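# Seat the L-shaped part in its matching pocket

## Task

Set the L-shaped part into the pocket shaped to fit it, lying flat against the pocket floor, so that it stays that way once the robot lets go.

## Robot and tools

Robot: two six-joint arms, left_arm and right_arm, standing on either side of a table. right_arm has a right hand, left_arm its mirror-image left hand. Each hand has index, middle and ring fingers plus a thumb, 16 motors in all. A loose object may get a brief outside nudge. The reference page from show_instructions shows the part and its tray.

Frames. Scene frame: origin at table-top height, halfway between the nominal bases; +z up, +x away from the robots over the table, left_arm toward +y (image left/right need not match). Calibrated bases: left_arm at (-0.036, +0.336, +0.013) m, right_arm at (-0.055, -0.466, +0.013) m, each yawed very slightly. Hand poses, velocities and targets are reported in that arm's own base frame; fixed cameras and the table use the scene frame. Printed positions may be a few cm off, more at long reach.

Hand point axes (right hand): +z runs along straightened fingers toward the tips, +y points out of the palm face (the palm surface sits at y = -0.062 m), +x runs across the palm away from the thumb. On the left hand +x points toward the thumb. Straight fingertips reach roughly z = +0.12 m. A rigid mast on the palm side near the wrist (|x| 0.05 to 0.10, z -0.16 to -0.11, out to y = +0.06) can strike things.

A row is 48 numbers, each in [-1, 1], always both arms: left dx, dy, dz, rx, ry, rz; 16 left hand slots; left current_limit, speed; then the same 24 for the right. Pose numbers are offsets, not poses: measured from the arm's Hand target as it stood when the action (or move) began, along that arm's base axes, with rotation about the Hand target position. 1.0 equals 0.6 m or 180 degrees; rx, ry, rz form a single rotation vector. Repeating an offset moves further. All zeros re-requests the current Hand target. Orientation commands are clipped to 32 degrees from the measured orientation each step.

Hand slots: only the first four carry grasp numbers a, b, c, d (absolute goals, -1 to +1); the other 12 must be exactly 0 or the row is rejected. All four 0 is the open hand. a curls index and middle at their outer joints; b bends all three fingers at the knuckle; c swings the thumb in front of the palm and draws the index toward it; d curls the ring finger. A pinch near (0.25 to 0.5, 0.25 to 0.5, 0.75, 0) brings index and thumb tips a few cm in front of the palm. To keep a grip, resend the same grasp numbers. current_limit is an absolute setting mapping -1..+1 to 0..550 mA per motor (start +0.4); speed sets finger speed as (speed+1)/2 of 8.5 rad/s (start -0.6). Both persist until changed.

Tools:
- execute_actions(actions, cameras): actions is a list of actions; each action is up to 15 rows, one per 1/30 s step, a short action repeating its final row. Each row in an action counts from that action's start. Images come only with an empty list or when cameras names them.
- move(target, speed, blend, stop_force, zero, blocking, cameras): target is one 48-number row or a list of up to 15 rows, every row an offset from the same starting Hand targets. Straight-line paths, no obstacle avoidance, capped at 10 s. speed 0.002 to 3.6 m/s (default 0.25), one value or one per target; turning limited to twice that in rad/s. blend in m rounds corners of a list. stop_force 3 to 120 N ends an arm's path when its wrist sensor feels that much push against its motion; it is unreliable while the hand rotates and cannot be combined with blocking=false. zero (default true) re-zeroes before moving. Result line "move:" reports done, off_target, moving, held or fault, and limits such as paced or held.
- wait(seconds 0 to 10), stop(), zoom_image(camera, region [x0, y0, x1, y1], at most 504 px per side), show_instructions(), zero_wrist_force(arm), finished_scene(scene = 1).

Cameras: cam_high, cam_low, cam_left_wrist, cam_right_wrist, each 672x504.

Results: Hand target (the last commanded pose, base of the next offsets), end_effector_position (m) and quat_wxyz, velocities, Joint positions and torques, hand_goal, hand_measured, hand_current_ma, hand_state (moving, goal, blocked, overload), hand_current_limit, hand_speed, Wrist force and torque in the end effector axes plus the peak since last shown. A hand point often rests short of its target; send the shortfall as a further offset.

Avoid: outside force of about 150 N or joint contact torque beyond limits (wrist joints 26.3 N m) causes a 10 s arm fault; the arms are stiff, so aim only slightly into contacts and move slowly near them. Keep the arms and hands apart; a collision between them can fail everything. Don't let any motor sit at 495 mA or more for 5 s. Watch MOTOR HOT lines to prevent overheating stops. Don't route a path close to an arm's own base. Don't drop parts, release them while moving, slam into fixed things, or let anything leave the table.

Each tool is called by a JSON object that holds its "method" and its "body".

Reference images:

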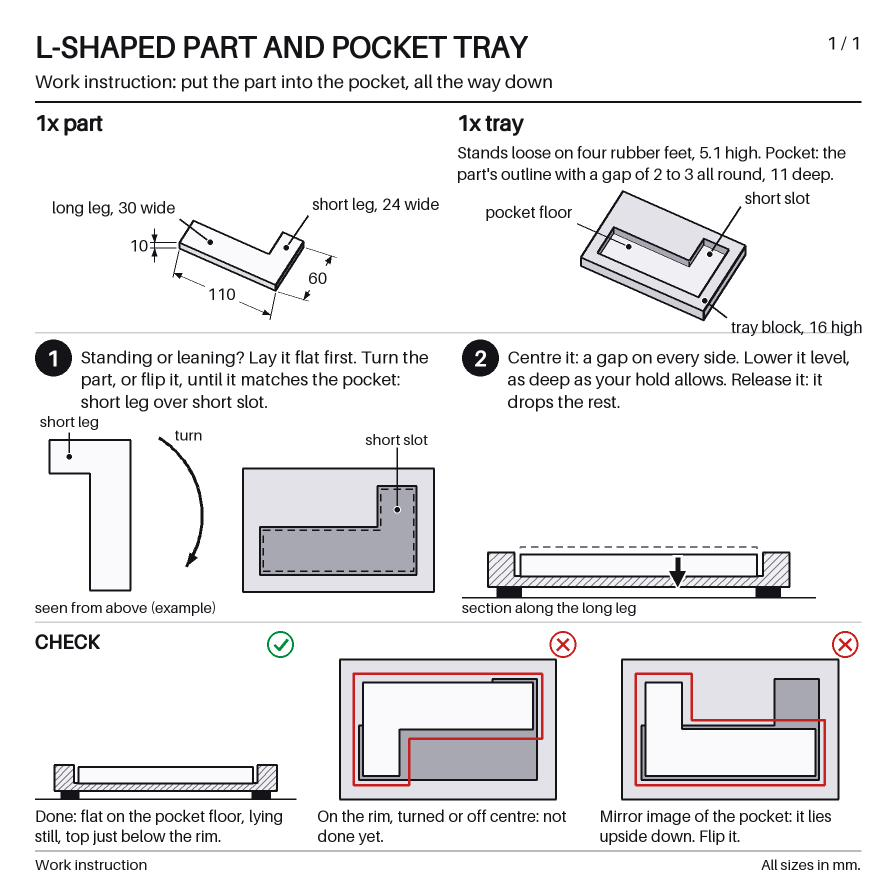

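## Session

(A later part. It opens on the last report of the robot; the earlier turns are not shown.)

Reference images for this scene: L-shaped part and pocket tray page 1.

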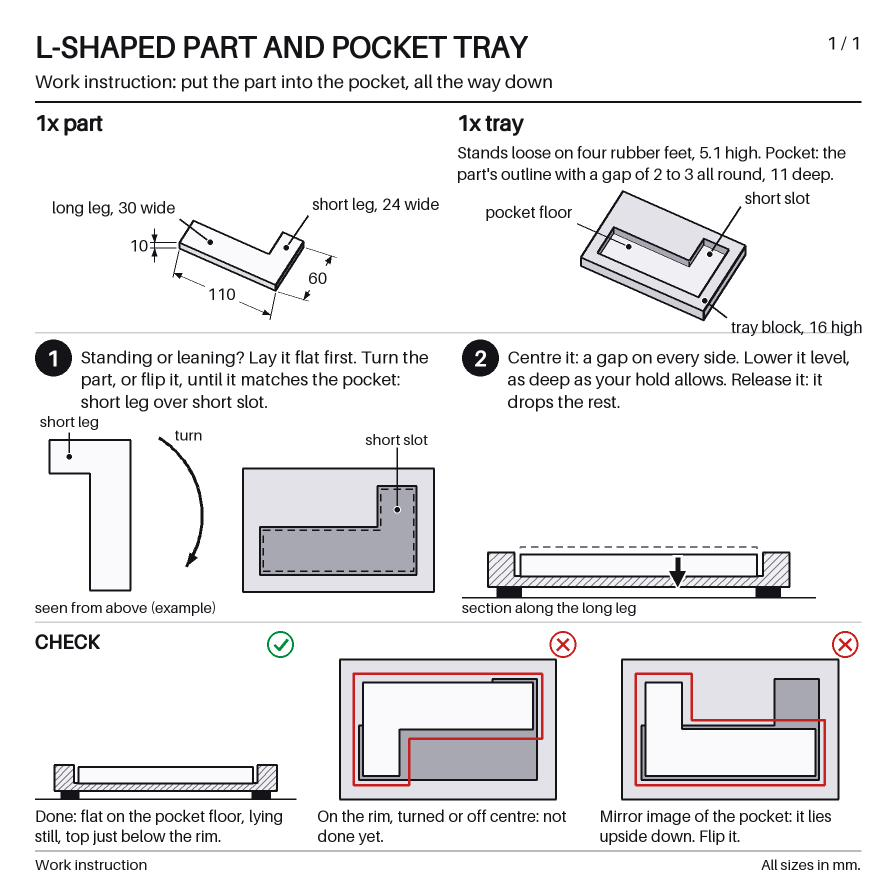

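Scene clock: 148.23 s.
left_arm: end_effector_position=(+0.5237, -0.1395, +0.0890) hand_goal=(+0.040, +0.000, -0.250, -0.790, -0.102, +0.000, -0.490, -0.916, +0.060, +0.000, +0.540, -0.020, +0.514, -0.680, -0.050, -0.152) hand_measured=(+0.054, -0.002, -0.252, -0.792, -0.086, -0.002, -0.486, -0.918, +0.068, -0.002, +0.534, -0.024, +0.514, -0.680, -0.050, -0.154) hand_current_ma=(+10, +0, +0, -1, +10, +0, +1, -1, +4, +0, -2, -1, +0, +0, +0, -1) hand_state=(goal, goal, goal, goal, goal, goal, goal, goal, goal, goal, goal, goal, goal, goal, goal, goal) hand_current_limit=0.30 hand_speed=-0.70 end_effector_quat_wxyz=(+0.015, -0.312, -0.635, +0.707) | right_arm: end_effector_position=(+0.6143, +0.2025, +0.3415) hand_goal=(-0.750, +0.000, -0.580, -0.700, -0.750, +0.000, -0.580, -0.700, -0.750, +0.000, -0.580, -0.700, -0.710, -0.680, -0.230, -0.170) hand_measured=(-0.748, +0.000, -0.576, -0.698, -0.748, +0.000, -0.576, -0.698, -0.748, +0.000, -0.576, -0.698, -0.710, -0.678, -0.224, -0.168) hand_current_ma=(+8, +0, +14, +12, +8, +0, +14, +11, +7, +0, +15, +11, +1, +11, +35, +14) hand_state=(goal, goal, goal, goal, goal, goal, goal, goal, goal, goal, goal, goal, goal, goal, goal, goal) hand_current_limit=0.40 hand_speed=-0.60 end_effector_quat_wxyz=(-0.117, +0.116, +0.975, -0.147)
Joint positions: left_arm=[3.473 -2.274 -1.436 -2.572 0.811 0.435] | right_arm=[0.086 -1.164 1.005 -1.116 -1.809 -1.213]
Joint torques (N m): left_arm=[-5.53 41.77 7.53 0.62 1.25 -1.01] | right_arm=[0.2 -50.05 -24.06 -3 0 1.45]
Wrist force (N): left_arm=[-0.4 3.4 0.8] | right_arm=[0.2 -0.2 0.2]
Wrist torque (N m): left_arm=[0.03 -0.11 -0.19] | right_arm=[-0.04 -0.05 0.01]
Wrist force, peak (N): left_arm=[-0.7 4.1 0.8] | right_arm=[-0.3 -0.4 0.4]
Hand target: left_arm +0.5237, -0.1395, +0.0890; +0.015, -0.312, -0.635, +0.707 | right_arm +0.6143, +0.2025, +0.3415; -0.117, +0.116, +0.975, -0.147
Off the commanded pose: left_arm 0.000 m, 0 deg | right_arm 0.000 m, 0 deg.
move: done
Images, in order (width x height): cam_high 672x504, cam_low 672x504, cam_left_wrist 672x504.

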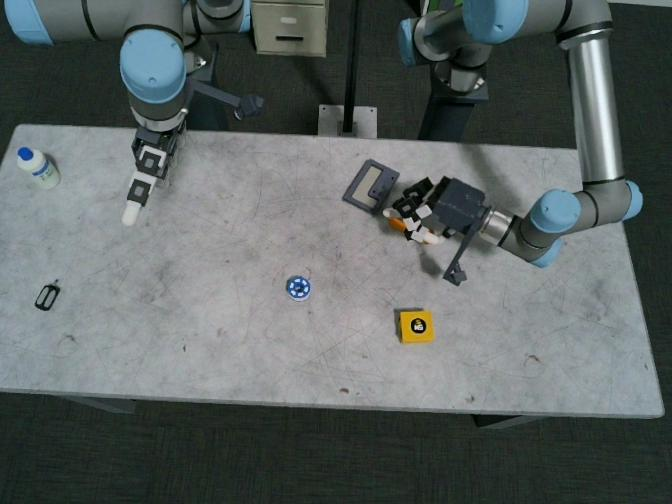

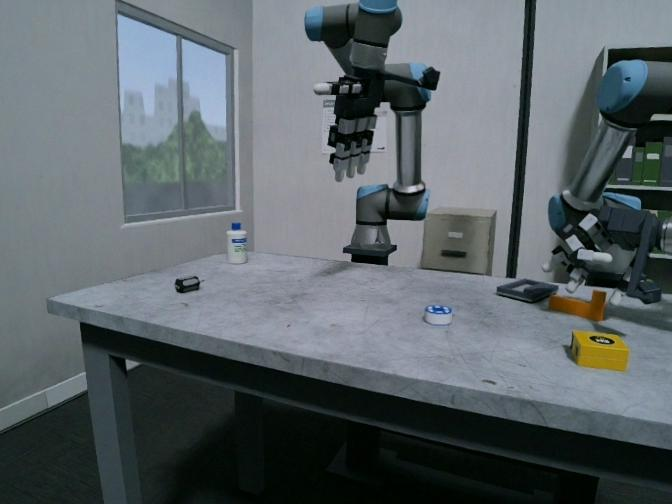

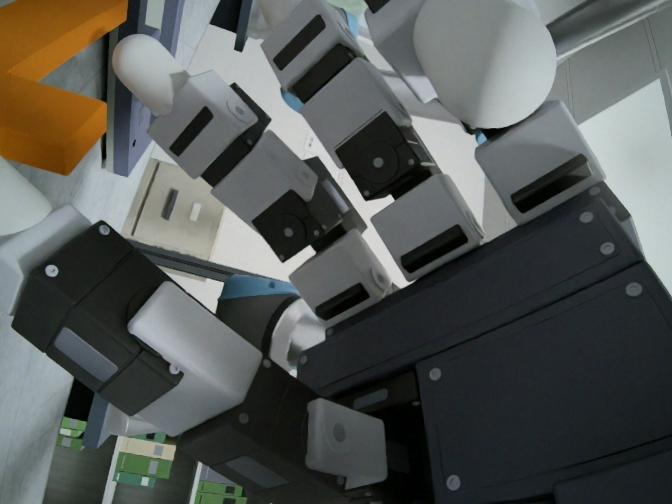

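{"method": "move", "body": {"target": [0.003,-0.0015,0,0,0,0, 0,0.6,0.72,0.7,0,0,0,0,0,0,0,0,0,0,0,0, 0.3,-0.7, 0,0,0,0,0,0, 0,0,0,0,0,0,0,0,0,0,0,0,0,0,0,0, 0.4,-0.6], "speed": 0.03}}

{"method": "move", "body": {"target": [0,0,0,0,0,0, 0,0.68,0.72,0.7,0,0,0,0,0,0,0,0,0,0,0,0, 0.2,-0.8, 0,0,0,0,0,0, 0,0,0,0,0,0,0,0,0,0,0,0,0,0,0,0, 0.4,-0.6], "speed": 0.03, "cameras": ["cam_high","cam_low","cam_left_wrist"]}}

{"method": "zoom_image", "body": {"camera": "cam_left_wrist", "region": [0, 0, 200, 250]}}

{"method": "zoom_image", "body": {"camera": "cam_low", "region": [540, 215, 640, 325]}}

Scene clock: 155.67 s.
left_arm: end_effector_position=(+0.5254, -0.1404, +0.0890) hand_goal=(+0.242, +0.000, -0.294, -0.820, +0.160, +0.000, -0.460, -0.916, +0.284, +0.000, +0.540, -0.050, +0.514, -0.680, -0.050, -0.182) hand_measured=(+0.242, -0.002, -0.290, -0.818, +0.162, -0.002, -0.462, -0.918, +0.282, -0.002, +0.534, -0.048, +0.514, -0.680, -0.050, -0.180) hand_current_ma=(+0, +0, +1, +1, +0, +0, +0, -1, +0, +0, -2, +0, +0, +0, +0, +0) hand_state=(goal, goal, goal, goal, goal, goal, goal, goal, goal, goal, goal, goal, goal, goal, goal, goal) hand_current_limit=0.30 hand_speed=-0.70 end_effector_quat_wxyz=(+0.015, -0.312, -0.635, +0.707) | right_arm: end_effector_position=(+0.6143, +0.2025, +0.3415) hand_goal=(-0.750, +0.000, -0.580, -0.700, -0.750, +0.000, -0.580, -0.700, -0.750, +0.000, -0.580, -0.700, -0.710, -0.680, -0.230, -0.170) hand_measured=(-0.748, +0.000, -0.576, -0.698, -0.748, +0.000, -0.576, -0.698, -0.748, +0.000, -0.576, -0.698, -0.710, -0.678, -0.224, -0.168) hand_current_ma=(+8, +0, +14, +12, +8, +0, +14, +11, +7, +0, +15, +11, +1, +11, +35, +14) hand_state=(goal, goal, goal, goal, goal, goal, goal, goal, goal, goal, goal, goal, goal, goal, goal, goal) hand_current_limit=0.40 hand_speed=-0.60 end_effector_quat_wxyz=(-0.117, +0.116, +0.975, -0.147)
Joint positions: left_arm=[3.471 -2.277 -1.43 -2.575 0.808 0.435] | right_arm=[0.086 -1.164 1.005 -1.116 -1.809 -1.213]
Joint torques (N m): left_arm=[-9.73 41.41 25.73 -2.9 -2.84 -1.04] | right_arm=[0.58 -49.87 -24.3 -2.88 0.04 1.42]
Wrist force (N): left_arm=[-0.6 3.5 0.7] | right_arm=[-0.1 -0.1 0.3]
Wrist torque (N m): left_arm=[0.09 -0.11 -0.23] | right_arm=[-0.04 -0.01 -0.01]
Wrist force, peak (N): left_arm=[-0.4 3.9 0.7] | right_arm=[-0.2 0.1 0.7]
Hand target: left_arm +0.5255, -0.1404, +0.0890; +0.015, -0.312, -0.635, +0.707 | right_arm +0.6143, +0.2025, +0.3415; -0.117, +0.116, +0.975, -0.147
Off the commanded pose: left_arm 0.000 m, 0 deg | right_arm 0.000 m, 0 deg.
move: done

Scene clock: 156.17 s.
left_arm: end_effector_position=(+0.5255, -0.1404, +0.0890) hand_goal=(+0.350, +0.000, -0.318, -0.836, +0.300, +0.000, -0.444, -0.916, +0.404, +0.000, +0.540, -0.066, +0.514, -0.680, -0.050, -0.198) hand_measured=(+0.348, -0.002, -0.316, -0.834, +0.300, -0.002, -0.446, -0.918, +0.400, -0.002, +0.534, -0.064, +0.514, -0.680, -0.050, -0.196) hand_current_ma=(+0, +0, +0, +0, +0, +0, +0, -1, -1, +0, -2, +0, +0, +0, +0, +0) hand_state=(goal, goal, goal, goal, goal, goal, goal, goal, goal, goal, goal, goal, goal, goal, goal, goal) hand_current_limit=0.20 hand_speed=-0.80 end_effector_quat_wxyz=(+0.015, -0.312, -0.635, +0.707) | right_arm: end_effector_position=(+0.6143, +0.2025, +0.3415) hand_goal=(-0.750, +0.000, -0.580, -0.700, -0.750, +0.000, -0.580, -0.700, -0.750, +0.000, -0.580, -0.700, -0.710, -0.680, -0.230, -0.170) hand_measured=(-0.748, +0.000, -0.576, -0.698, -0.748, +0.000, -0.576, -0.698, -0.748, +0.000, -0.576, -0.698, -0.710, -0.678, -0.224, -0.168) hand_current_ma=(+8, +0, +14, +12, +8, +0, +14, +11, +7, +0, +15, +11, +1, +11, +35, +14) hand_state=(goal, goal, goal, goal, goal, goal, goal, goal, goal, goal, goal, goal, goal, goal, goal, goal) hand_current_limit=0.40 hand_speed=-0.60 end_effector_quat_wxyz=(-0.117, +0.116, +0.975, -0.147)
Joint positions: left_arm=[3.471 -2.278 -1.43 -2.575 0.808 0.435] | right_arm=[0.086 -1.164 1.005 -1.116 -1.809 -1.213]
Joint torques (N m): left_arm=[-9.51 42.91 27.21 -2.98 -2.67 -1] | right_arm=[0.11 -50.6 -24.09 -2.94 -0.1 1.36]
Wrist force (N): left_arm=[-0.5 3.8 0.4] | right_arm=[0.2 -0.5 0.2]
Wrist torque (N m): left_arm=[0.17 -0.13 -0.22] | right_arm=[-0.08 -0.05 0.01]
Wrist force, peak (N): left_arm=[-0.5 3.9 0.8] | right_arm=[-0.4 -0.3 0.5]
Hand target: left_arm +0.5255, -0.1404, +0.0890; +0.015, -0.312, -0.635, +0.707 | right_arm +0.6143, +0.2025, +0.3415; -0.117, +0.116, +0.975, -0.147
Off the commanded pose: left_arm 0.000 m, 0 deg | right_arm 0.000 m, 0 deg.
move: done
Images, in order (width x height): cam_high 672x504, cam_low 672x504, cam_left_wrist 672x504.

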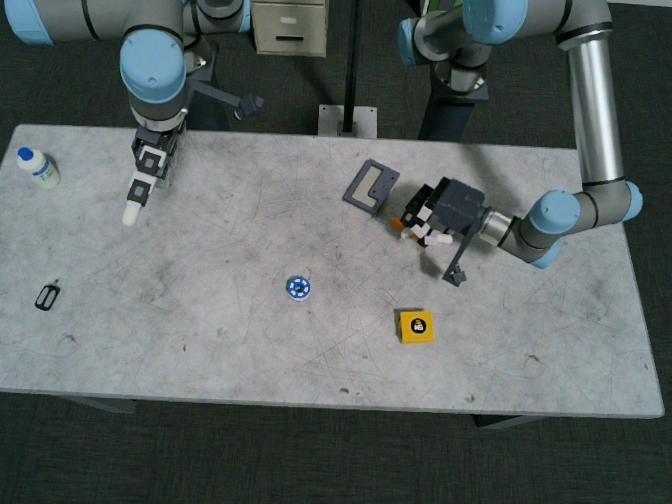

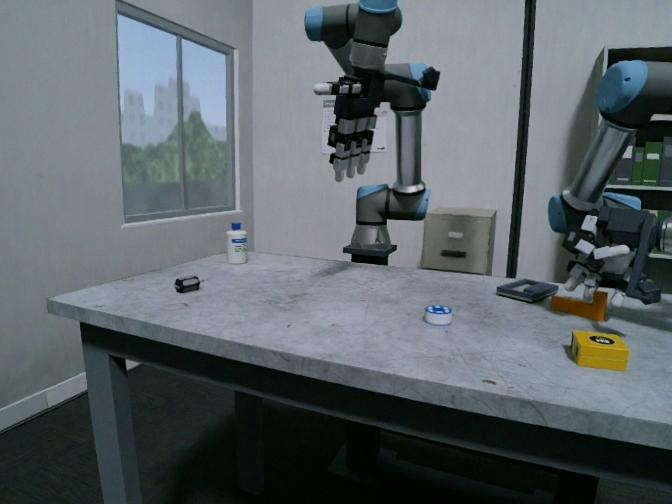

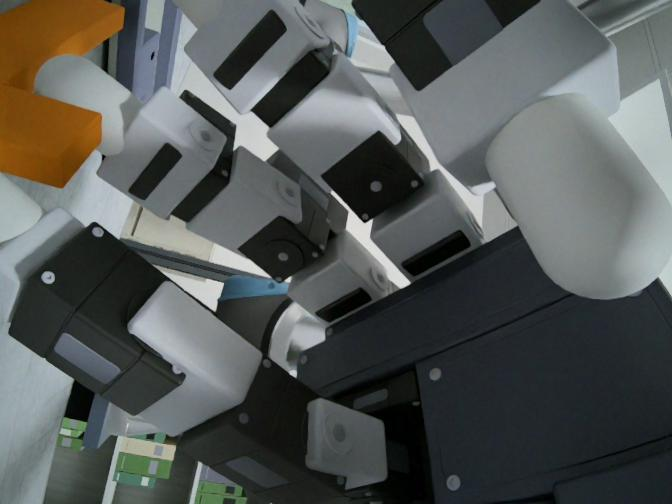

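Scaled by 2.016 from the camera's 672x504 image, which has a finer 960x720 frame.

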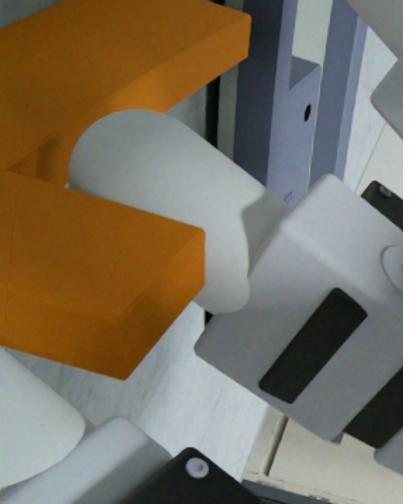

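Scaled by 4.582 from the camera's 672x504 image, which has a finer 960x720 frame.

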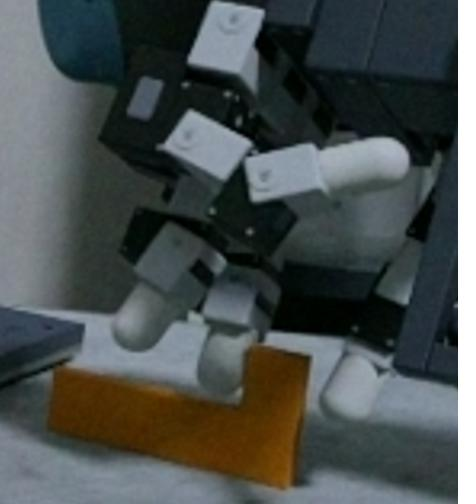

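{"method": "move", "body": {"target": [0,0,0,0,0,0, 0,0.75,0.72,0.7,0,0,0,0,0,0,0,0,0,0,0,0, 0.2,-0.85, 0,0,0,0,0,0, 0,0,0,0,0,0,0,0,0,0,0,0,0,0,0,0, 0.4,-0.6], "speed": 0.03}}

{"method": "move", "body": {"target": [0,0,0,0,0,0, 0,0.8,0.72,0.7,0,0,0,0,0,0,0,0,0,0,0,0, 0.2,-0.85, 0,0,0,0,0,0, 0,0,0,0,0,0,0,0,0,0,0,0,0,0,0,0, 0.4,-0.6], "speed": 0.03, "cameras": ["cam_high","cam_low","cam_left_wrist"]}}

{"method": "zoom_image", "body": {"camera": "cam_left_wrist", "region": [0, 0, 200, 250]}}

{"method": "zoom_image", "body": {"camera": "cam_low", "region": [540, 215, 640, 325]}}

Scene clock: 157.27 s.
left_arm: end_effector_position=(+0.5255, -0.1404, +0.0890) hand_goal=(+0.444, +0.000, -0.340, -0.850, +0.422, +0.000, -0.430, -0.916, +0.510, +0.000, +0.540, -0.080, +0.514, -0.680, -0.050, -0.212) hand_measured=(+0.430, -0.002, -0.342, -0.850, +0.422, -0.002, -0.432, -0.918, +0.504, -0.002, +0.534, -0.078, +0.514, -0.680, -0.050, -0.212) hand_current_ma=(-10, +0, +0, +0, +0, +0, +0, -1, -2, +0, -2, +0, +0, +0, +0, +0) hand_state=(goal, goal, goal, goal, goal, goal, goal, goal, goal, goal, goal, goal, goal, goal, goal, goal) hand_current_limit=0.20 hand_speed=-0.85 end_effector_quat_wxyz=(+0.015, -0.312, -0.635, +0.707) | right_arm: end_effector_position=(+0.6143, +0.2025, +0.3415) hand_goal=(-0.750, +0.000, -0.580, -0.700, -0.750, +0.000, -0.580, -0.700, -0.750, +0.000, -0.580, -0.700, -0.710, -0.680, -0.230, -0.170) hand_measured=(-0.748, +0.000, -0.576, -0.698, -0.748, +0.000, -0.576, -0.698, -0.748, +0.000, -0.576, -0.698, -0.710, -0.678, -0.224, -0.168) hand_current_ma=(+8, +0, +14, +12, +8, +0, +14, +11, +7, +0, +15, +11, +1, +11, +35, +14) hand_state=(goal, goal, goal, goal, goal, goal, goal, goal, goal, goal, goal, goal, goal, goal, goal, goal) hand_current_limit=0.40 hand_speed=-0.60 end_effector_quat_wxyz=(-0.117, +0.116, +0.975, -0.147)
Joint positions: left_arm=[3.471 -2.278 -1.43 -2.575 0.808 0.435] | right_arm=[0.086 -1.164 1.005 -1.116 -1.809 -1.213]
Joint torques (N m): left_arm=[-9.24 42.31 26.1 -2.44 -2.75 -0.31] | right_arm=[0.21 -49.75 -24.75 -3.01 0.13 1.32]
Wrist force (N): left_arm=[-0.5 3.6 0.8] | right_arm=[-0.4 -0.2 -0.3]
Wrist torque (N m): left_arm=[0.16 -0.15 -0.22] | right_arm=[0.00 0.04 -0.03]
Wrist force, peak (N): left_arm=[-0.3 3.8 1.1] | right_arm=[0.1 -0.3 -0.6]
Hand target: left_arm +0.5255, -0.1404, +0.0890; +0.015, -0.312, -0.635, +0.707 | right_arm +0.6143, +0.2025, +0.3415; -0.117, +0.116, +0.975, -0.147
Off the commanded pose: left_arm 0.000 m, 0 deg | right_arm 0.000 m, 0 deg.
move: done

Scene clock: 157.77 s.
left_arm: end_effector_position=(+0.5255, -0.1404, +0.0890) hand_goal=(+0.512, +0.000, -0.354, -0.860, +0.510, +0.000, -0.420, -0.916, +0.584, +0.000, +0.540, -0.090, +0.514, -0.680, -0.050, -0.222) hand_measured=(+0.458, +0.000, -0.364, -0.864, +0.508, -0.002, -0.424, -0.918, +0.578, -0.002, +0.534, -0.088, +0.514, -0.680, -0.054, -0.224) hand_current_ma=(-84, +0, -5, -1, +0, +0, -1, -1, -3, +0, -2, +0, +0, +0, -2, +0) hand_state=(blocked, goal, goal, goal, goal, goal, goal, goal, goal, goal, goal, goal, goal, goal, goal, goal) hand_current_limit=0.20 hand_speed=-0.85 end_effector_quat_wxyz=(+0.015, -0.312, -0.635, +0.707) | right_arm: end_effector_position=(+0.6143, +0.2025, +0.3415) hand_goal=(-0.750, +0.000, -0.580, -0.700, -0.750, +0.000, -0.580, -0.700, -0.750, +0.000, -0.580, -0.700, -0.710, -0.680, -0.230, -0.170) hand_measured=(-0.748, +0.000, -0.576, -0.698, -0.748, +0.000, -0.576, -0.698, -0.748, +0.000, -0.576, -0.698, -0.710, -0.678, -0.224, -0.168) hand_current_ma=(+8, +0, +14, +12, +8, +0, +14, +11, +7, +0, +15, +11, +1, +11, +35, +14) hand_state=(goal, goal, goal, goal, goal, goal, goal, goal, goal, goal, goal, goal, goal, goal, goal, goal) hand_current_limit=0.40 hand_speed=-0.60 end_effector_quat_wxyz=(-0.117, +0.116, +0.975, -0.147)
Joint positions: left_arm=[3.471 -2.278 -1.43 -2.575 0.808 0.435] | right_arm=[0.086 -1.164 1.005 -1.116 -1.809 -1.213]
Joint torques (N m): left_arm=[-8.09 42.86 27.18 -2.33 -2.73 -0.29] | right_arm=[0.91 -49.95 -23.75 -2.75 -0.06 1.46]
Wrist force (N): left_arm=[-0.9 2.4 1.1] | right_arm=[-0.1 0.2 0.2]
Wrist torque (N m): left_arm=[0.13 -0.15 -0.21] | right_arm=[0.02 0.01 -0.01]
Wrist force, peak (N): left_arm=[-0.6 3.4 1.2] | right_arm=[0.2 -0.4 0.1]
Hand target: left_arm +0.5255, -0.1404, +0.0890; +0.015, -0.312, -0.635, +0.707 | right_arm +0.6143, +0.2025, +0.3415; -0.117, +0.116, +0.975, -0.147
Off the commanded pose: left_arm 0.000 m, 0 deg | right_arm 0.000 m, 0 deg.
move: done
Images, in order (width x height): cam_high 672x504, cam_low 672x504, cam_left_wrist 672x504.

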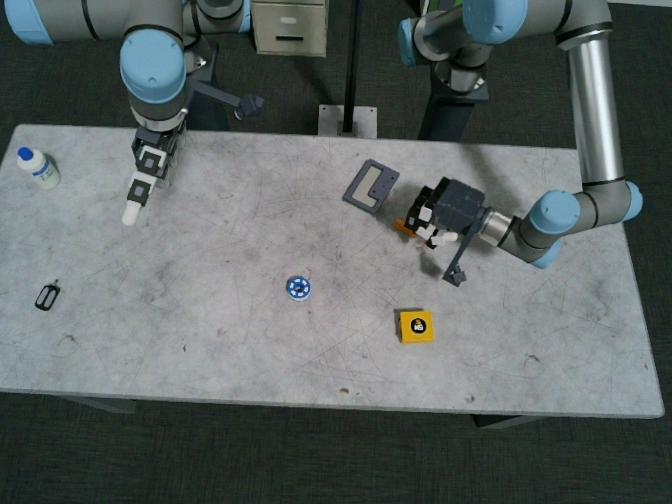

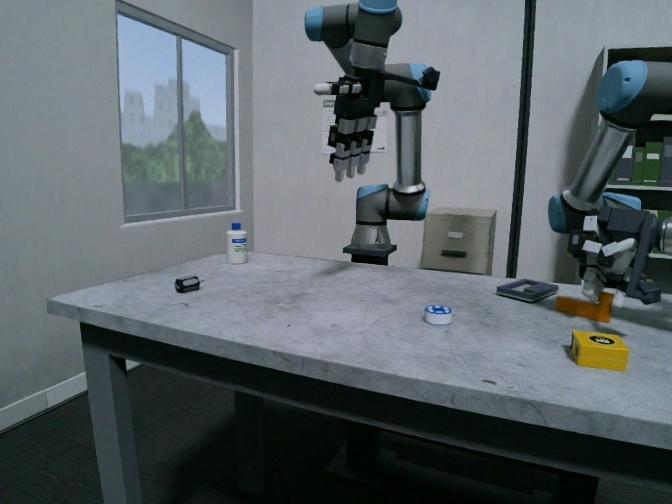

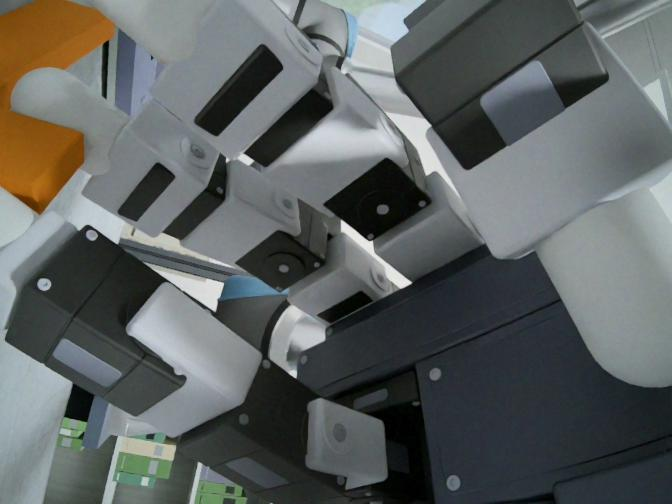

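Scaled by 2.016 from the camera's 672x504 image, which has a finer 960x720 frame.

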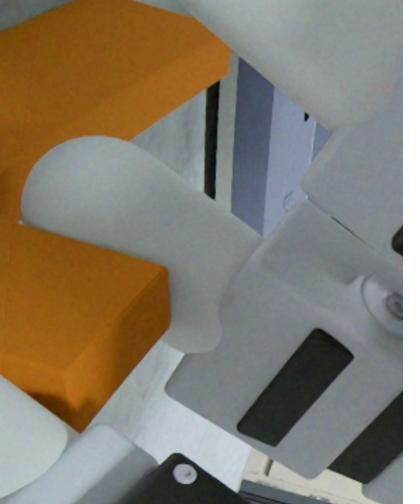

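Scaled by 4.582 from the camera's 672x504 image, which has a finer 960x720 frame.

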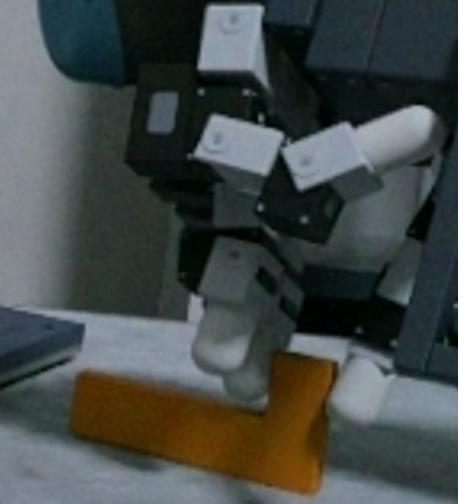

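{"method": "move", "body": {"target": [0,0,0,0,0,0, 0,0.84,0.72,0.7,0,0,0,0,0,0,0,0,0,0,0,0, 0.2,-0.85, 0,0,0,0,0,0, 0,0,0,0,0,0,0,0,0,0,0,0,0,0,0,0, 0.4,-0.6], "speed": 0.03, "cameras": ["cam_left_wrist"]}}

{"method": "zoom_image", "body": {"camera": "cam_left_wrist", "region": [0, 0, 200, 250]}}

Scene clock: 161.20 s.
left_arm: end_effector_position=(+0.5255, -0.1404, +0.0890) hand_goal=(+0.566, +0.000, -0.366, -0.868, +0.580, +0.000, -0.412, -0.916, +0.644, +0.000, +0.540, -0.098, +0.514, -0.680, -0.050, -0.230) hand_measured=(+0.482, +0.006, -0.384, -0.876, +0.578, -0.002, -0.416, -0.918, +0.636, -0.002, +0.534, -0.096, +0.514, -0.680, -0.058, -0.232) hand_current_ma=(-175, +1, -11, -3, -1, +0, -1, -1, -3, +0, -2, +0, +0, +0, -5, -1) hand_state=(blocked, goal, goal, goal, goal, goal, goal, goal, goal, goal, goal, goal, goal, goal, goal, goal) hand_current_limit=0.20 hand_speed=-0.85 end_effector_quat_wxyz=(+0.015, -0.312, -0.635, +0.707) | right_arm: end_effector_position=(+0.6143, +0.2025, +0.3415) hand_goal=(-0.750, +0.000, -0.580, -0.700, -0.750, +0.000, -0.580, -0.700, -0.750, +0.000, -0.580, -0.700, -0.710, -0.680, -0.230, -0.170) hand_measured=(-0.748, +0.000, -0.576, -0.698, -0.748, +0.000, -0.576, -0.698, -0.748, +0.000, -0.576, -0.698, -0.710, -0.678, -0.224, -0.168) hand_current_ma=(+8, +0, +14, +12, +8, +0, +14, +11, +7, +0, +15, +11, +1, +11, +35, +14) hand_state=(goal, goal, goal, goal, goal, goal, goal, goal, goal, goal, goal, goal, goal, goal, goal, goal) hand_current_limit=0.40 hand_speed=-0.60 end_effector_quat_wxyz=(-0.117, +0.116, +0.975, -0.147)
Joint positions: left_arm=[3.471 -2.278 -1.43 -2.575 0.808 0.435] | right_arm=[0.086 -1.164 1.005 -1.116 -1.809 -1.213]
Joint torques (N m): left_arm=[-5.46 43.63 24.43 -0.35 -2.4 1.07] | right_arm=[0 -49.32 -24.66 -2.8 0.14 1.47]
Wrist force (N): left_arm=[-1.5 1.2 1.7] | right_arm=[-0.3 -0.1 0.1]
Wrist torque (N m): left_arm=[0.07 -0.13 -0.21] | right_arm=[-0.02 0.03 -0.03]
Wrist force, peak (N): left_arm=[-0.7 3.0 1.2] | right_arm=[-0.3 -0.6 0.2]
Hand target: left_arm +0.5255, -0.1404, +0.0890; +0.015, -0.312, -0.635, +0.707 | right_arm +0.6143, +0.2025, +0.3415; -0.117, +0.116, +0.975, -0.147
Off the commanded pose: left_arm 0.000 m, 0 deg | right_arm 0.000 m, 0 deg.
move: done
Images, in order (width x height): cam_left_wrist 672x504.

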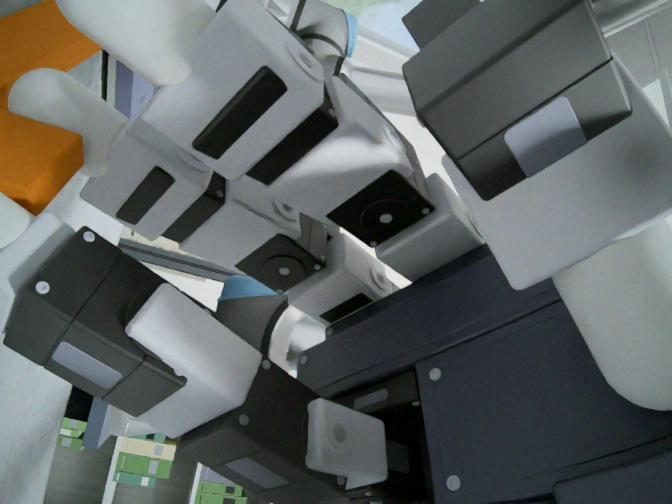

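Scaled by 2.016 from the camera's 672x504 image, which has a finer 960x720 frame.

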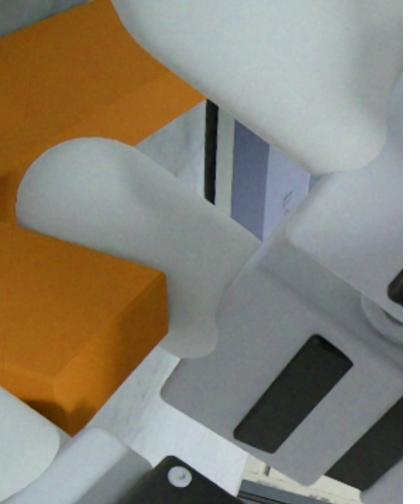

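{"method": "move", "body": {"target": [[-0.019,0.0099,-0.0006,0,0,0, 0,0.84,0.72,0.7,0,0,0,0,0,0,0,0,0,0,0,0, 0.2,-0.85, 0,0,0,0,0,0, 0,0,0,0,0,0,0,0,0,0,0,0,0,0,0,0, 0.4,-0.6],[-0.03725,0.0194,-0.0068,0,0,0, 0,0.84,0.72,0.7,0,0,0,0,0,0,0,0,0,0,0,0, 0.2,-0.85, 0,0,0,0,0,0, 0,0,0,0,0,0,0,0,0,0,0,0,0,0,0,0, 0.4,-0.6]], "speed": 0.04, "blend": 0.005, "cameras": ["cam_high","cam_low","cam_left_wrist"]}}

{"method": "zoom_image", "body": {"camera": "cam_left_wrist", "region": [0, 0, 200, 250]}}

{"method": "zoom_image", "body": {"camera": "cam_low", "region": [540, 215, 640, 325]}}

{"method": "zoom_image", "body": {"camera": "cam_high", "region": [385, 185, 475, 255]}}

Scene clock: 163.00 s.
left_arm: end_effector_position=(+0.5033, -0.1289, +0.0850) hand_goal=(+0.566, +0.000, -0.366, -0.868, +0.580, +0.000, -0.412, -0.916, +0.644, +0.000, +0.540, -0.098, +0.514, -0.680, -0.050, -0.230) hand_measured=(+0.492, -0.002, -0.384, -0.876, +0.578, -0.002, -0.416, -0.918, +0.636, -0.002, +0.534, -0.096, +0.516, -0.680, -0.064, -0.236) hand_current_ma=(-144, +0, -12, -3, -1, +0, -1, -1, -3, +0, -2, +0, +1, +0, -13, -4) hand_state=(blocked, goal, goal, goal, goal, goal, goal, goal, goal, goal, goal, goal, goal, goal, goal, goal) hand_current_limit=0.20 hand_speed=-0.85 end_effector_quat_wxyz=(+0.015, -0.312, -0.635, +0.707) | right_arm: end_effector_position=(+0.6143, +0.2025, +0.3415) hand_goal=(-0.750, +0.000, -0.580, -0.700, -0.750, +0.000, -0.580, -0.700, -0.750, +0.000, -0.580, -0.700, -0.710, -0.680, -0.230, -0.170) hand_measured=(-0.748, +0.000, -0.576, -0.698, -0.748, +0.000, -0.576, -0.698, -0.748, +0.000, -0.576, -0.698, -0.710, -0.678, -0.224, -0.168) hand_current_ma=(+8, +0, +14, +12, +8, +0, +14, +11, +7, +0, +15, +11, +1, +11, +35, +14) hand_state=(goal, goal, goal, goal, goal, goal, goal, goal, goal, goal, goal, goal, goal, goal, goal, goal) hand_current_limit=0.40 hand_speed=-0.60 end_effector_quat_wxyz=(-0.117, +0.116, +0.975, -0.147)
Joint positions: left_arm=[3.502 -2.241 -1.508 -2.533 0.839 0.435] | right_arm=[0.086 -1.164 1.005 -1.116 -1.809 -1.213]
Joint torques (N m): left_arm=[9.07 55.39 6.62 0.92 3.06 -1.25] | right_arm=[0.66 -49.35 -24.42 -2.96 0.18 1.41]
Wrist force (N): left_arm=[-0.2 3.8 0.7] | right_arm=[-0.3 -0.2 0.3]
Wrist torque (N m): left_arm=[0.21 -0.19 -0.18] | right_arm=[-0.04 0.02 -0.03]
Wrist force, peak (N): left_arm=[-0.3 3.8 0.9] | right_arm=[0.0 -0.4 0.5]
Hand target: left_arm +0.5032, -0.1288, +0.0849; +0.015, -0.312, -0.635, +0.707 | right_arm +0.6143, +0.2025, +0.3415; -0.117, +0.116, +0.975, -0.147
Off the commanded pose: left_arm 0.000 m, 0 deg | right_arm 0.000 m, 0 deg.
move: done
Images, in order (width x height): cam_high 672x504, cam_low 672x504, cam_left_wrist 672x504.

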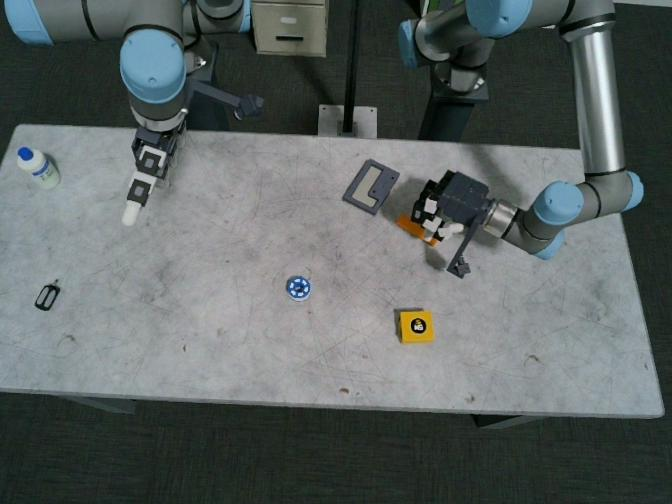

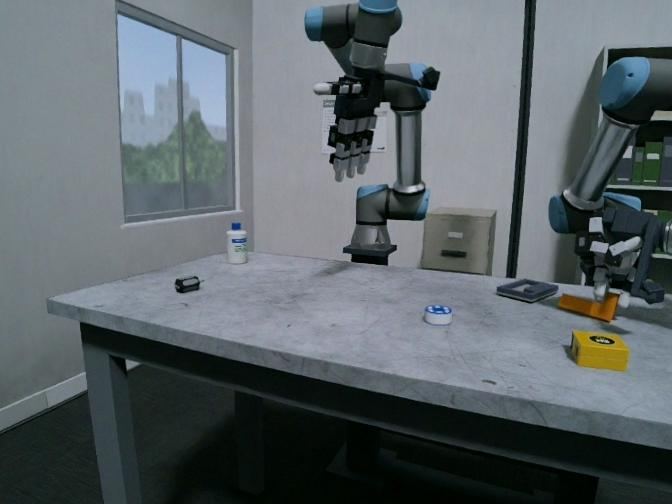

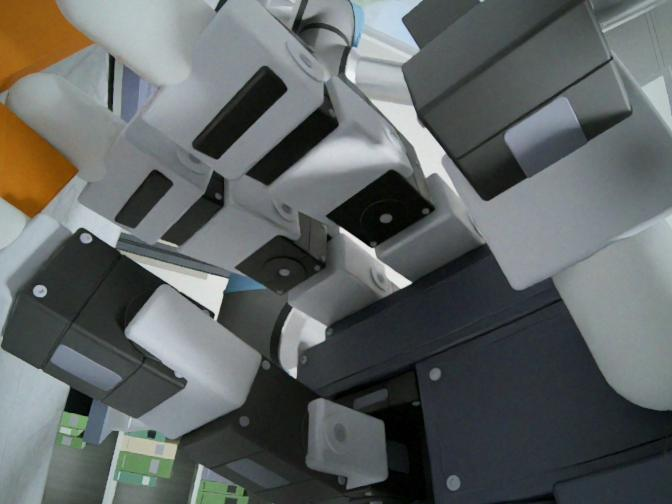

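Scaled by 2.016 from the camera's 672x504 image, which has a finer 960x720 frame.

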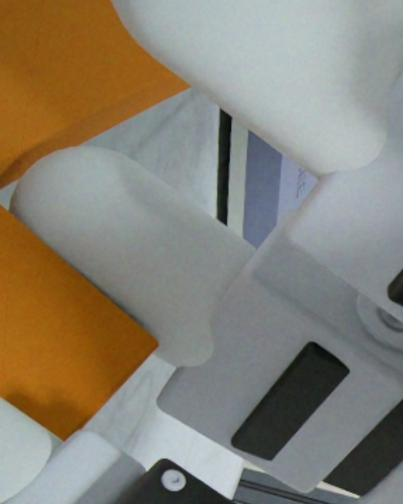

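Scaled by 4.582 from the camera's 672x504 image, which has a finer 960x720 frame.

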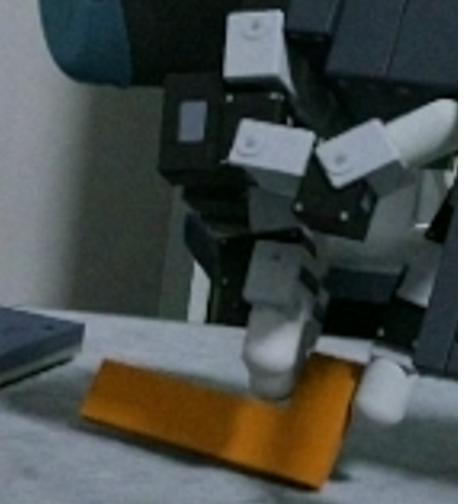

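Scaled by 5.600 from the camera's 672x504 image, which has a finer 960x720 frame.

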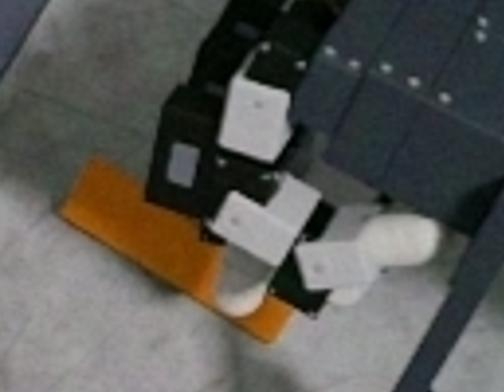

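{"method": "move", "body": {"target": [[-0.0161,0.0084,-0.0112,0,0,0, 0,0.84,0.72,0.7,0,0,0,0,0,0,0,0,0,0,0,0, 0.2,-0.85, 0,0,0,0,0,0, 0,0,0,0,0,0,0,0,0,0,0,0,0,0,0,0, 0.4,-0.6],[-0.0291,0.0152,-0.0269,0,0,0, 0,0.84,0.72,0.7,0,0,0,0,0,0,0,0,0,0,0,0, 0.2,-0.85, 0,0,0,0,0,0, 0,0,0,0,0,0,0,0,0,0,0,0,0,0,0,0, 0.4,-0.6]], "speed": 0.04, "blend": 0.005, "cameras": ["cam_high","cam_low","cam_left_wrist"]}}

{"method": "zoom_image", "body": {"camera": "cam_left_wrist", "region": [0, 0, 200, 250]}}

{"method": "zoom_image", "body": {"camera": "cam_low", "region": [540, 215, 640, 325]}}

{"method": "zoom_image", "body": {"camera": "cam_high", "region": [385, 185, 475, 255]}}

Scene clock: 164.73 s.
left_arm: end_effector_position=(+0.4858, -0.1197, +0.0689) hand_goal=(+0.566, +0.000, -0.366, -0.868, +0.580, +0.000, -0.412, -0.916, +0.644, +0.000, +0.540, -0.098, +0.514, -0.680, -0.050, -0.230) hand_measured=(+0.492, -0.002, -0.384, -0.876, +0.578, -0.002, -0.416, -0.918, +0.636, -0.002, +0.534, -0.096, +0.516, -0.680, -0.064, -0.236) hand_current_ma=(-143, +0, -12, -3, -1, +0, -1, -1, -3, +0, -2, +0, +0, +0, -14, -4) hand_state=(blocked, goal, goal, goal, goal, goal, goal, goal, goal, goal, goal, goal, goal, goal, goal, goal) hand_current_limit=0.20 hand_speed=-0.85 end_effector_quat_wxyz=(+0.015, -0.312, -0.635, +0.707) | right_arm: end_effector_position=(+0.6143, +0.2025, +0.3415) hand_goal=(-0.750, +0.000, -0.580, -0.700, -0.750, +0.000, -0.580, -0.700, -0.750, +0.000, -0.580, -0.700, -0.710, -0.680, -0.230, -0.170) hand_measured=(-0.748, +0.000, -0.576, -0.698, -0.748, +0.000, -0.576, -0.698, -0.748, +0.000, -0.576, -0.698, -0.710, -0.678, -0.224, -0.168) hand_current_ma=(+8, +0, +14, +12, +8, +0, +14, +11, +7, +0, +15, +11, +1, +11, +35, +14) hand_state=(goal, goal, goal, goal, goal, goal, goal, goal, goal, goal, goal, goal, goal, goal, goal, goal) hand_current_limit=0.40 hand_speed=-0.60 end_effector_quat_wxyz=(-0.117, +0.116, +0.975, -0.147)
Joint positions: left_arm=[3.528 -2.233 -1.575 -2.475 0.865 0.435] | right_arm=[0.086 -1.164 1.005 -1.116 -1.809 -1.213]
Joint torques (N m): left_arm=[8.69 53.51 7.38 0.66 3.16 -0.83] | right_arm=[0.32 -50.07 -24.29 -2.91 0.01 1.41]
Wrist force (N): left_arm=[-0.4 3.5 0.5] | right_arm=[-0.2 0.1 0.2]
Wrist torque (N m): left_arm=[0.17 -0.20 -0.16] | right_arm=[-0.01 0.01 -0.01]
Wrist force, peak (N): left_arm=[-0.1 3.9 0.9] | right_arm=[-0.1 -0.2 0.5]
Hand target: left_arm +0.4857, -0.1197, +0.0688; +0.015, -0.312, -0.635, +0.707 | right_arm +0.6143, +0.2025, +0.3415; -0.117, +0.116, +0.975, -0.147
Off the commanded pose: left_arm 0.000 m, 0 deg | right_arm 0.000 m, 0 deg.
move: done
Images, in order (width x height): cam_high 672x504, cam_low 672x504, cam_left_wrist 672x504.

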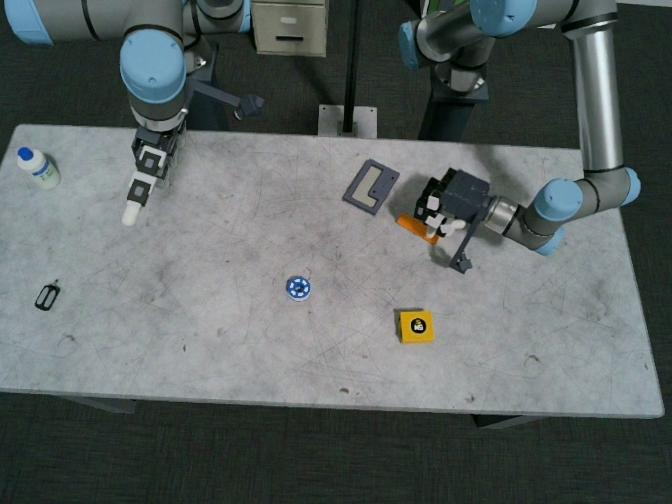

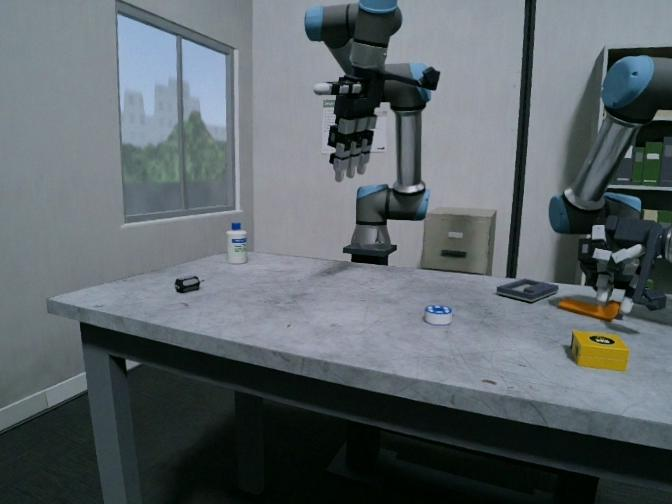

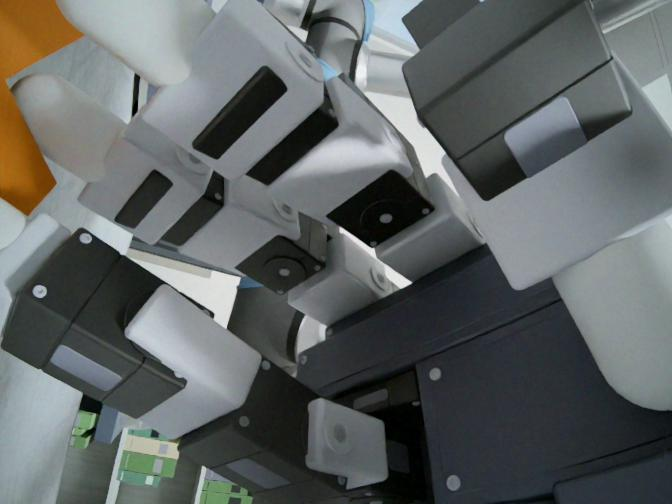

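Scaled by 2.016 from the camera's 672x504 image, which has a finer 960x720 frame.

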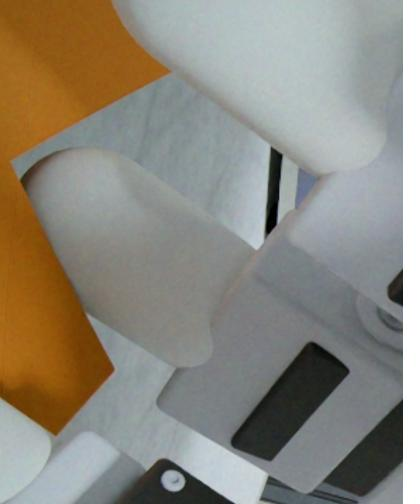

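Scaled by 4.582 from the camera's 672x504 image, which has a finer 960x720 frame.

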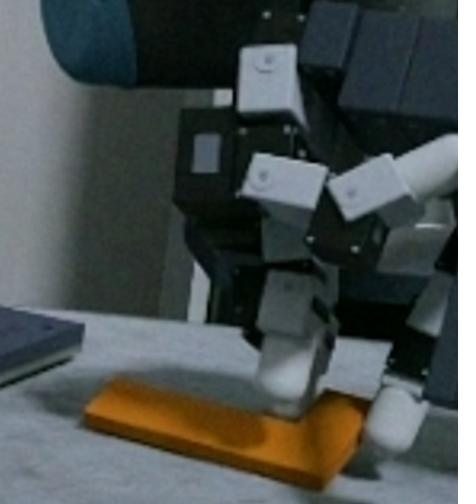

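Scaled by 5.600 from the camera's 672x504 image, which has a finer 960x720 frame.

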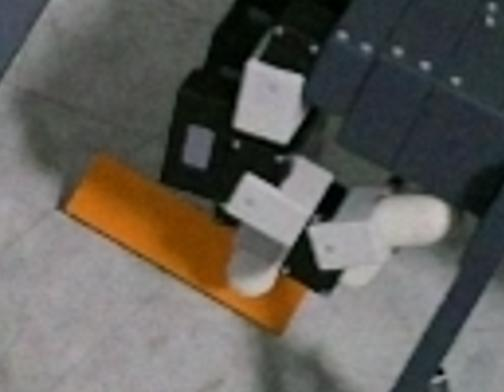

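{"method": "move", "body": {"target": [[-0.0099,0.0052,-0.0215,0,0,0, 0,0.84,0.72,0.7,0,0,0,0,0,0,0,0,0,0,0,0, 0.2,-0.85, 0,0,0,0,0,0, 0,0,0,0,0,0,0,0,0,0,0,0,0,0,0,0, 0.4,-0.6]], "speed": 0.03, "stop_force": 8, "cameras": ["cam_high","cam_low","cam_left_wrist"]}}

{"method": "zoom_image", "body": {"camera": "cam_left_wrist", "region": [0, 0, 200, 250]}}

{"method": "zoom_image", "body": {"camera": "cam_low", "region": [540, 215, 640, 325]}}

{"method": "zoom_image", "body": {"camera": "cam_high", "region": [385, 185, 475, 255]}}

Scene clock: 166.97 s.
left_arm: end_effector_position=(+0.4798, -0.1166, +0.0559) hand_goal=(+0.566, +0.000, -0.366, -0.868, +0.580, +0.000, -0.412, -0.916, +0.644, +0.000, +0.540, -0.098, +0.514, -0.680, -0.050, -0.230) hand_measured=(+0.492, -0.002, -0.384, -0.876, +0.578, -0.002, -0.416, -0.918, +0.636, -0.002, +0.534, -0.096, +0.516, -0.680, -0.066, -0.238) hand_current_ma=(-143, +0, -12, -3, -1, +0, -1, -1, -3, +0, -2, +0, +0, +0, -14, -4) hand_state=(blocked, goal, goal, goal, goal, goal, goal, goal, goal, goal, goal, goal, goal, goal, goal, goal) hand_current_limit=0.20 hand_speed=-0.85 end_effector_quat_wxyz=(+0.015, -0.312, -0.635, +0.707) | right_arm: end_effector_position=(+0.6143, +0.2025, +0.3415) hand_goal=(-0.750, +0.000, -0.580, -0.700, -0.750, +0.000, -0.580, -0.700, -0.750, +0.000, -0.580, -0.700, -0.710, -0.680, -0.230, -0.170) hand_measured=(-0.748, +0.000, -0.576, -0.698, -0.748, +0.000, -0.576, -0.698, -0.748, +0.000, -0.576, -0.698, -0.710, -0.678, -0.224, -0.168) hand_current_ma=(+8, +0, +14, +12, +8, +0, +14, +11, +7, +0, +15, +11, +1, +11, +35, +14) hand_state=(goal, goal, goal, goal, goal, goal, goal, goal, goal, goal, goal, goal, goal, goal, goal, goal) hand_current_limit=0.40 hand_speed=-0.60 end_effector_quat_wxyz=(-0.117, +0.116, +0.975, -0.147)
Joint positions: left_arm=[3.537 -2.242 -1.601 -2.44 0.874 0.435] | right_arm=[0.086 -1.164 1.005 -1.116 -1.809 -1.213]
Joint torques (N m): left_arm=[8.65 38.52 6.74 0.69 2.96 0.54] | right_arm=[-0.43 -50.19 -25.34 -3 -0.04 1.35]
Wrist force (N): left_arm=[-0.5 3.0 0.8] | right_arm=[0.0 -0.2 0.3]
Wrist torque (N m): left_arm=[0.05 -0.15 -0.15] | right_arm=[-0.05 -0.01 -0.01]
Wrist force, peak (N): left_arm=[-0.4 3.9 0.8] | right_arm=[-0.6 -0.3 0.1]
Hand target: left_arm +0.4798, -0.1166, +0.0559; +0.015, -0.312, -0.635, +0.707 | right_arm +0.6143, +0.2025, +0.3415; -0.117, +0.116, +0.975, -0.147
Off the commanded pose: left_arm 0.000 m, 0 deg | right_arm 0.000 m, 0 deg.
move: done
Images, in order (width x height): cam_high 672x504, cam_low 672x504, cam_left_wrist 672x504.

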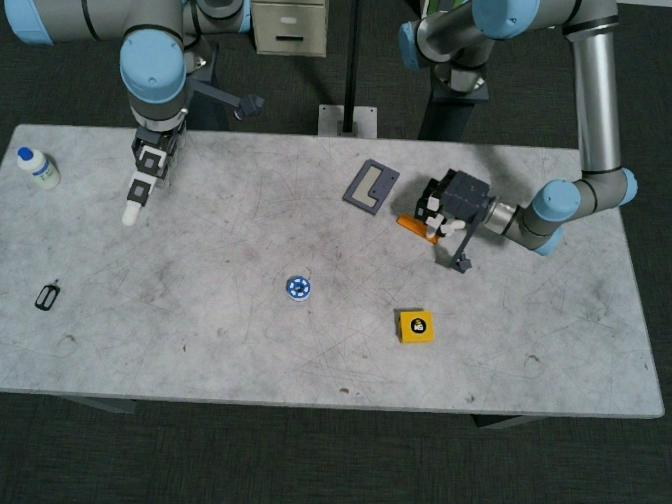

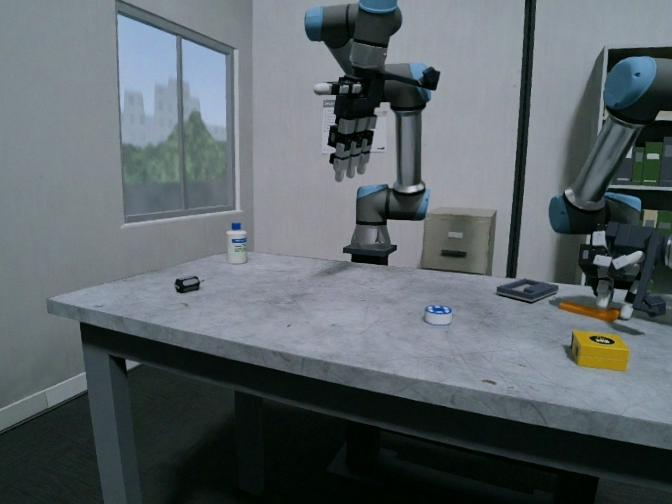

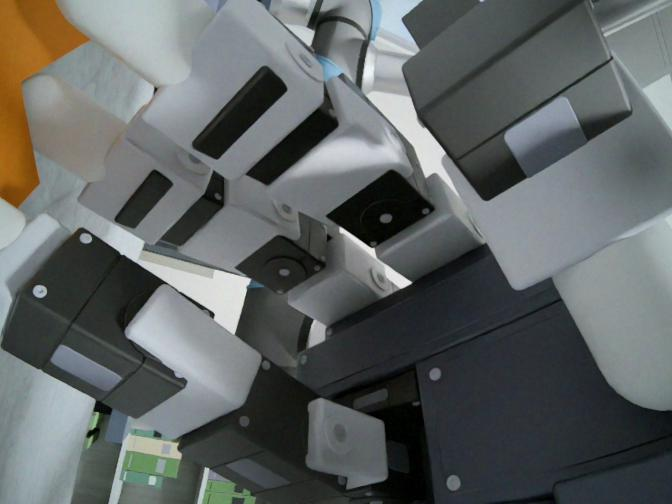

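Scaled by 2.016 from the camera's 672x504 image, which has a finer 960x720 frame.

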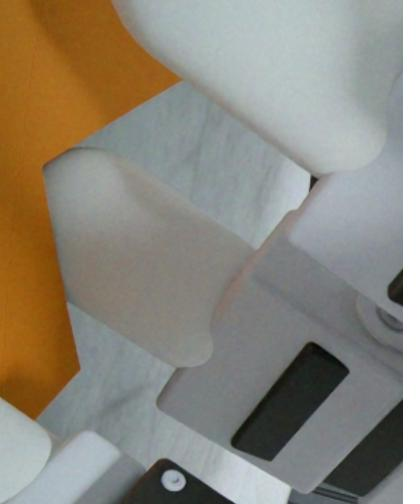

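Scaled by 4.582 from the camera's 672x504 image, which has a finer 960x720 frame.

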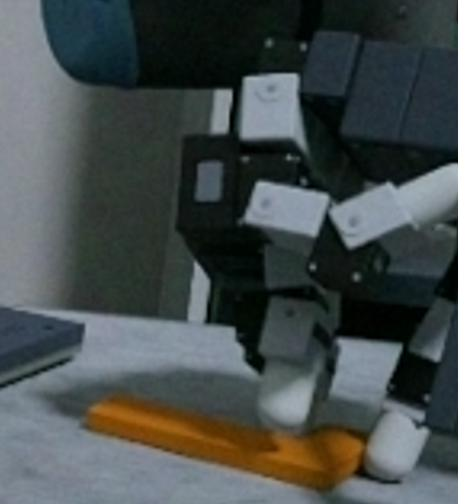

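Scaled by 5.600 from the camera's 672x504 image, which has a finer 960x720 frame.

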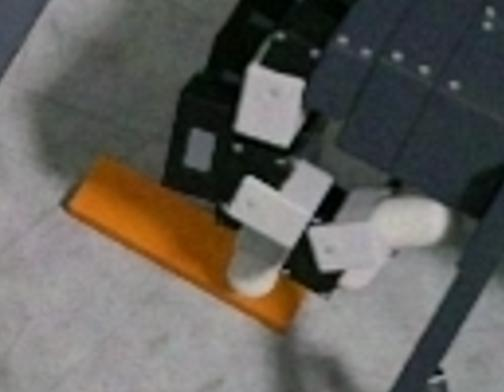

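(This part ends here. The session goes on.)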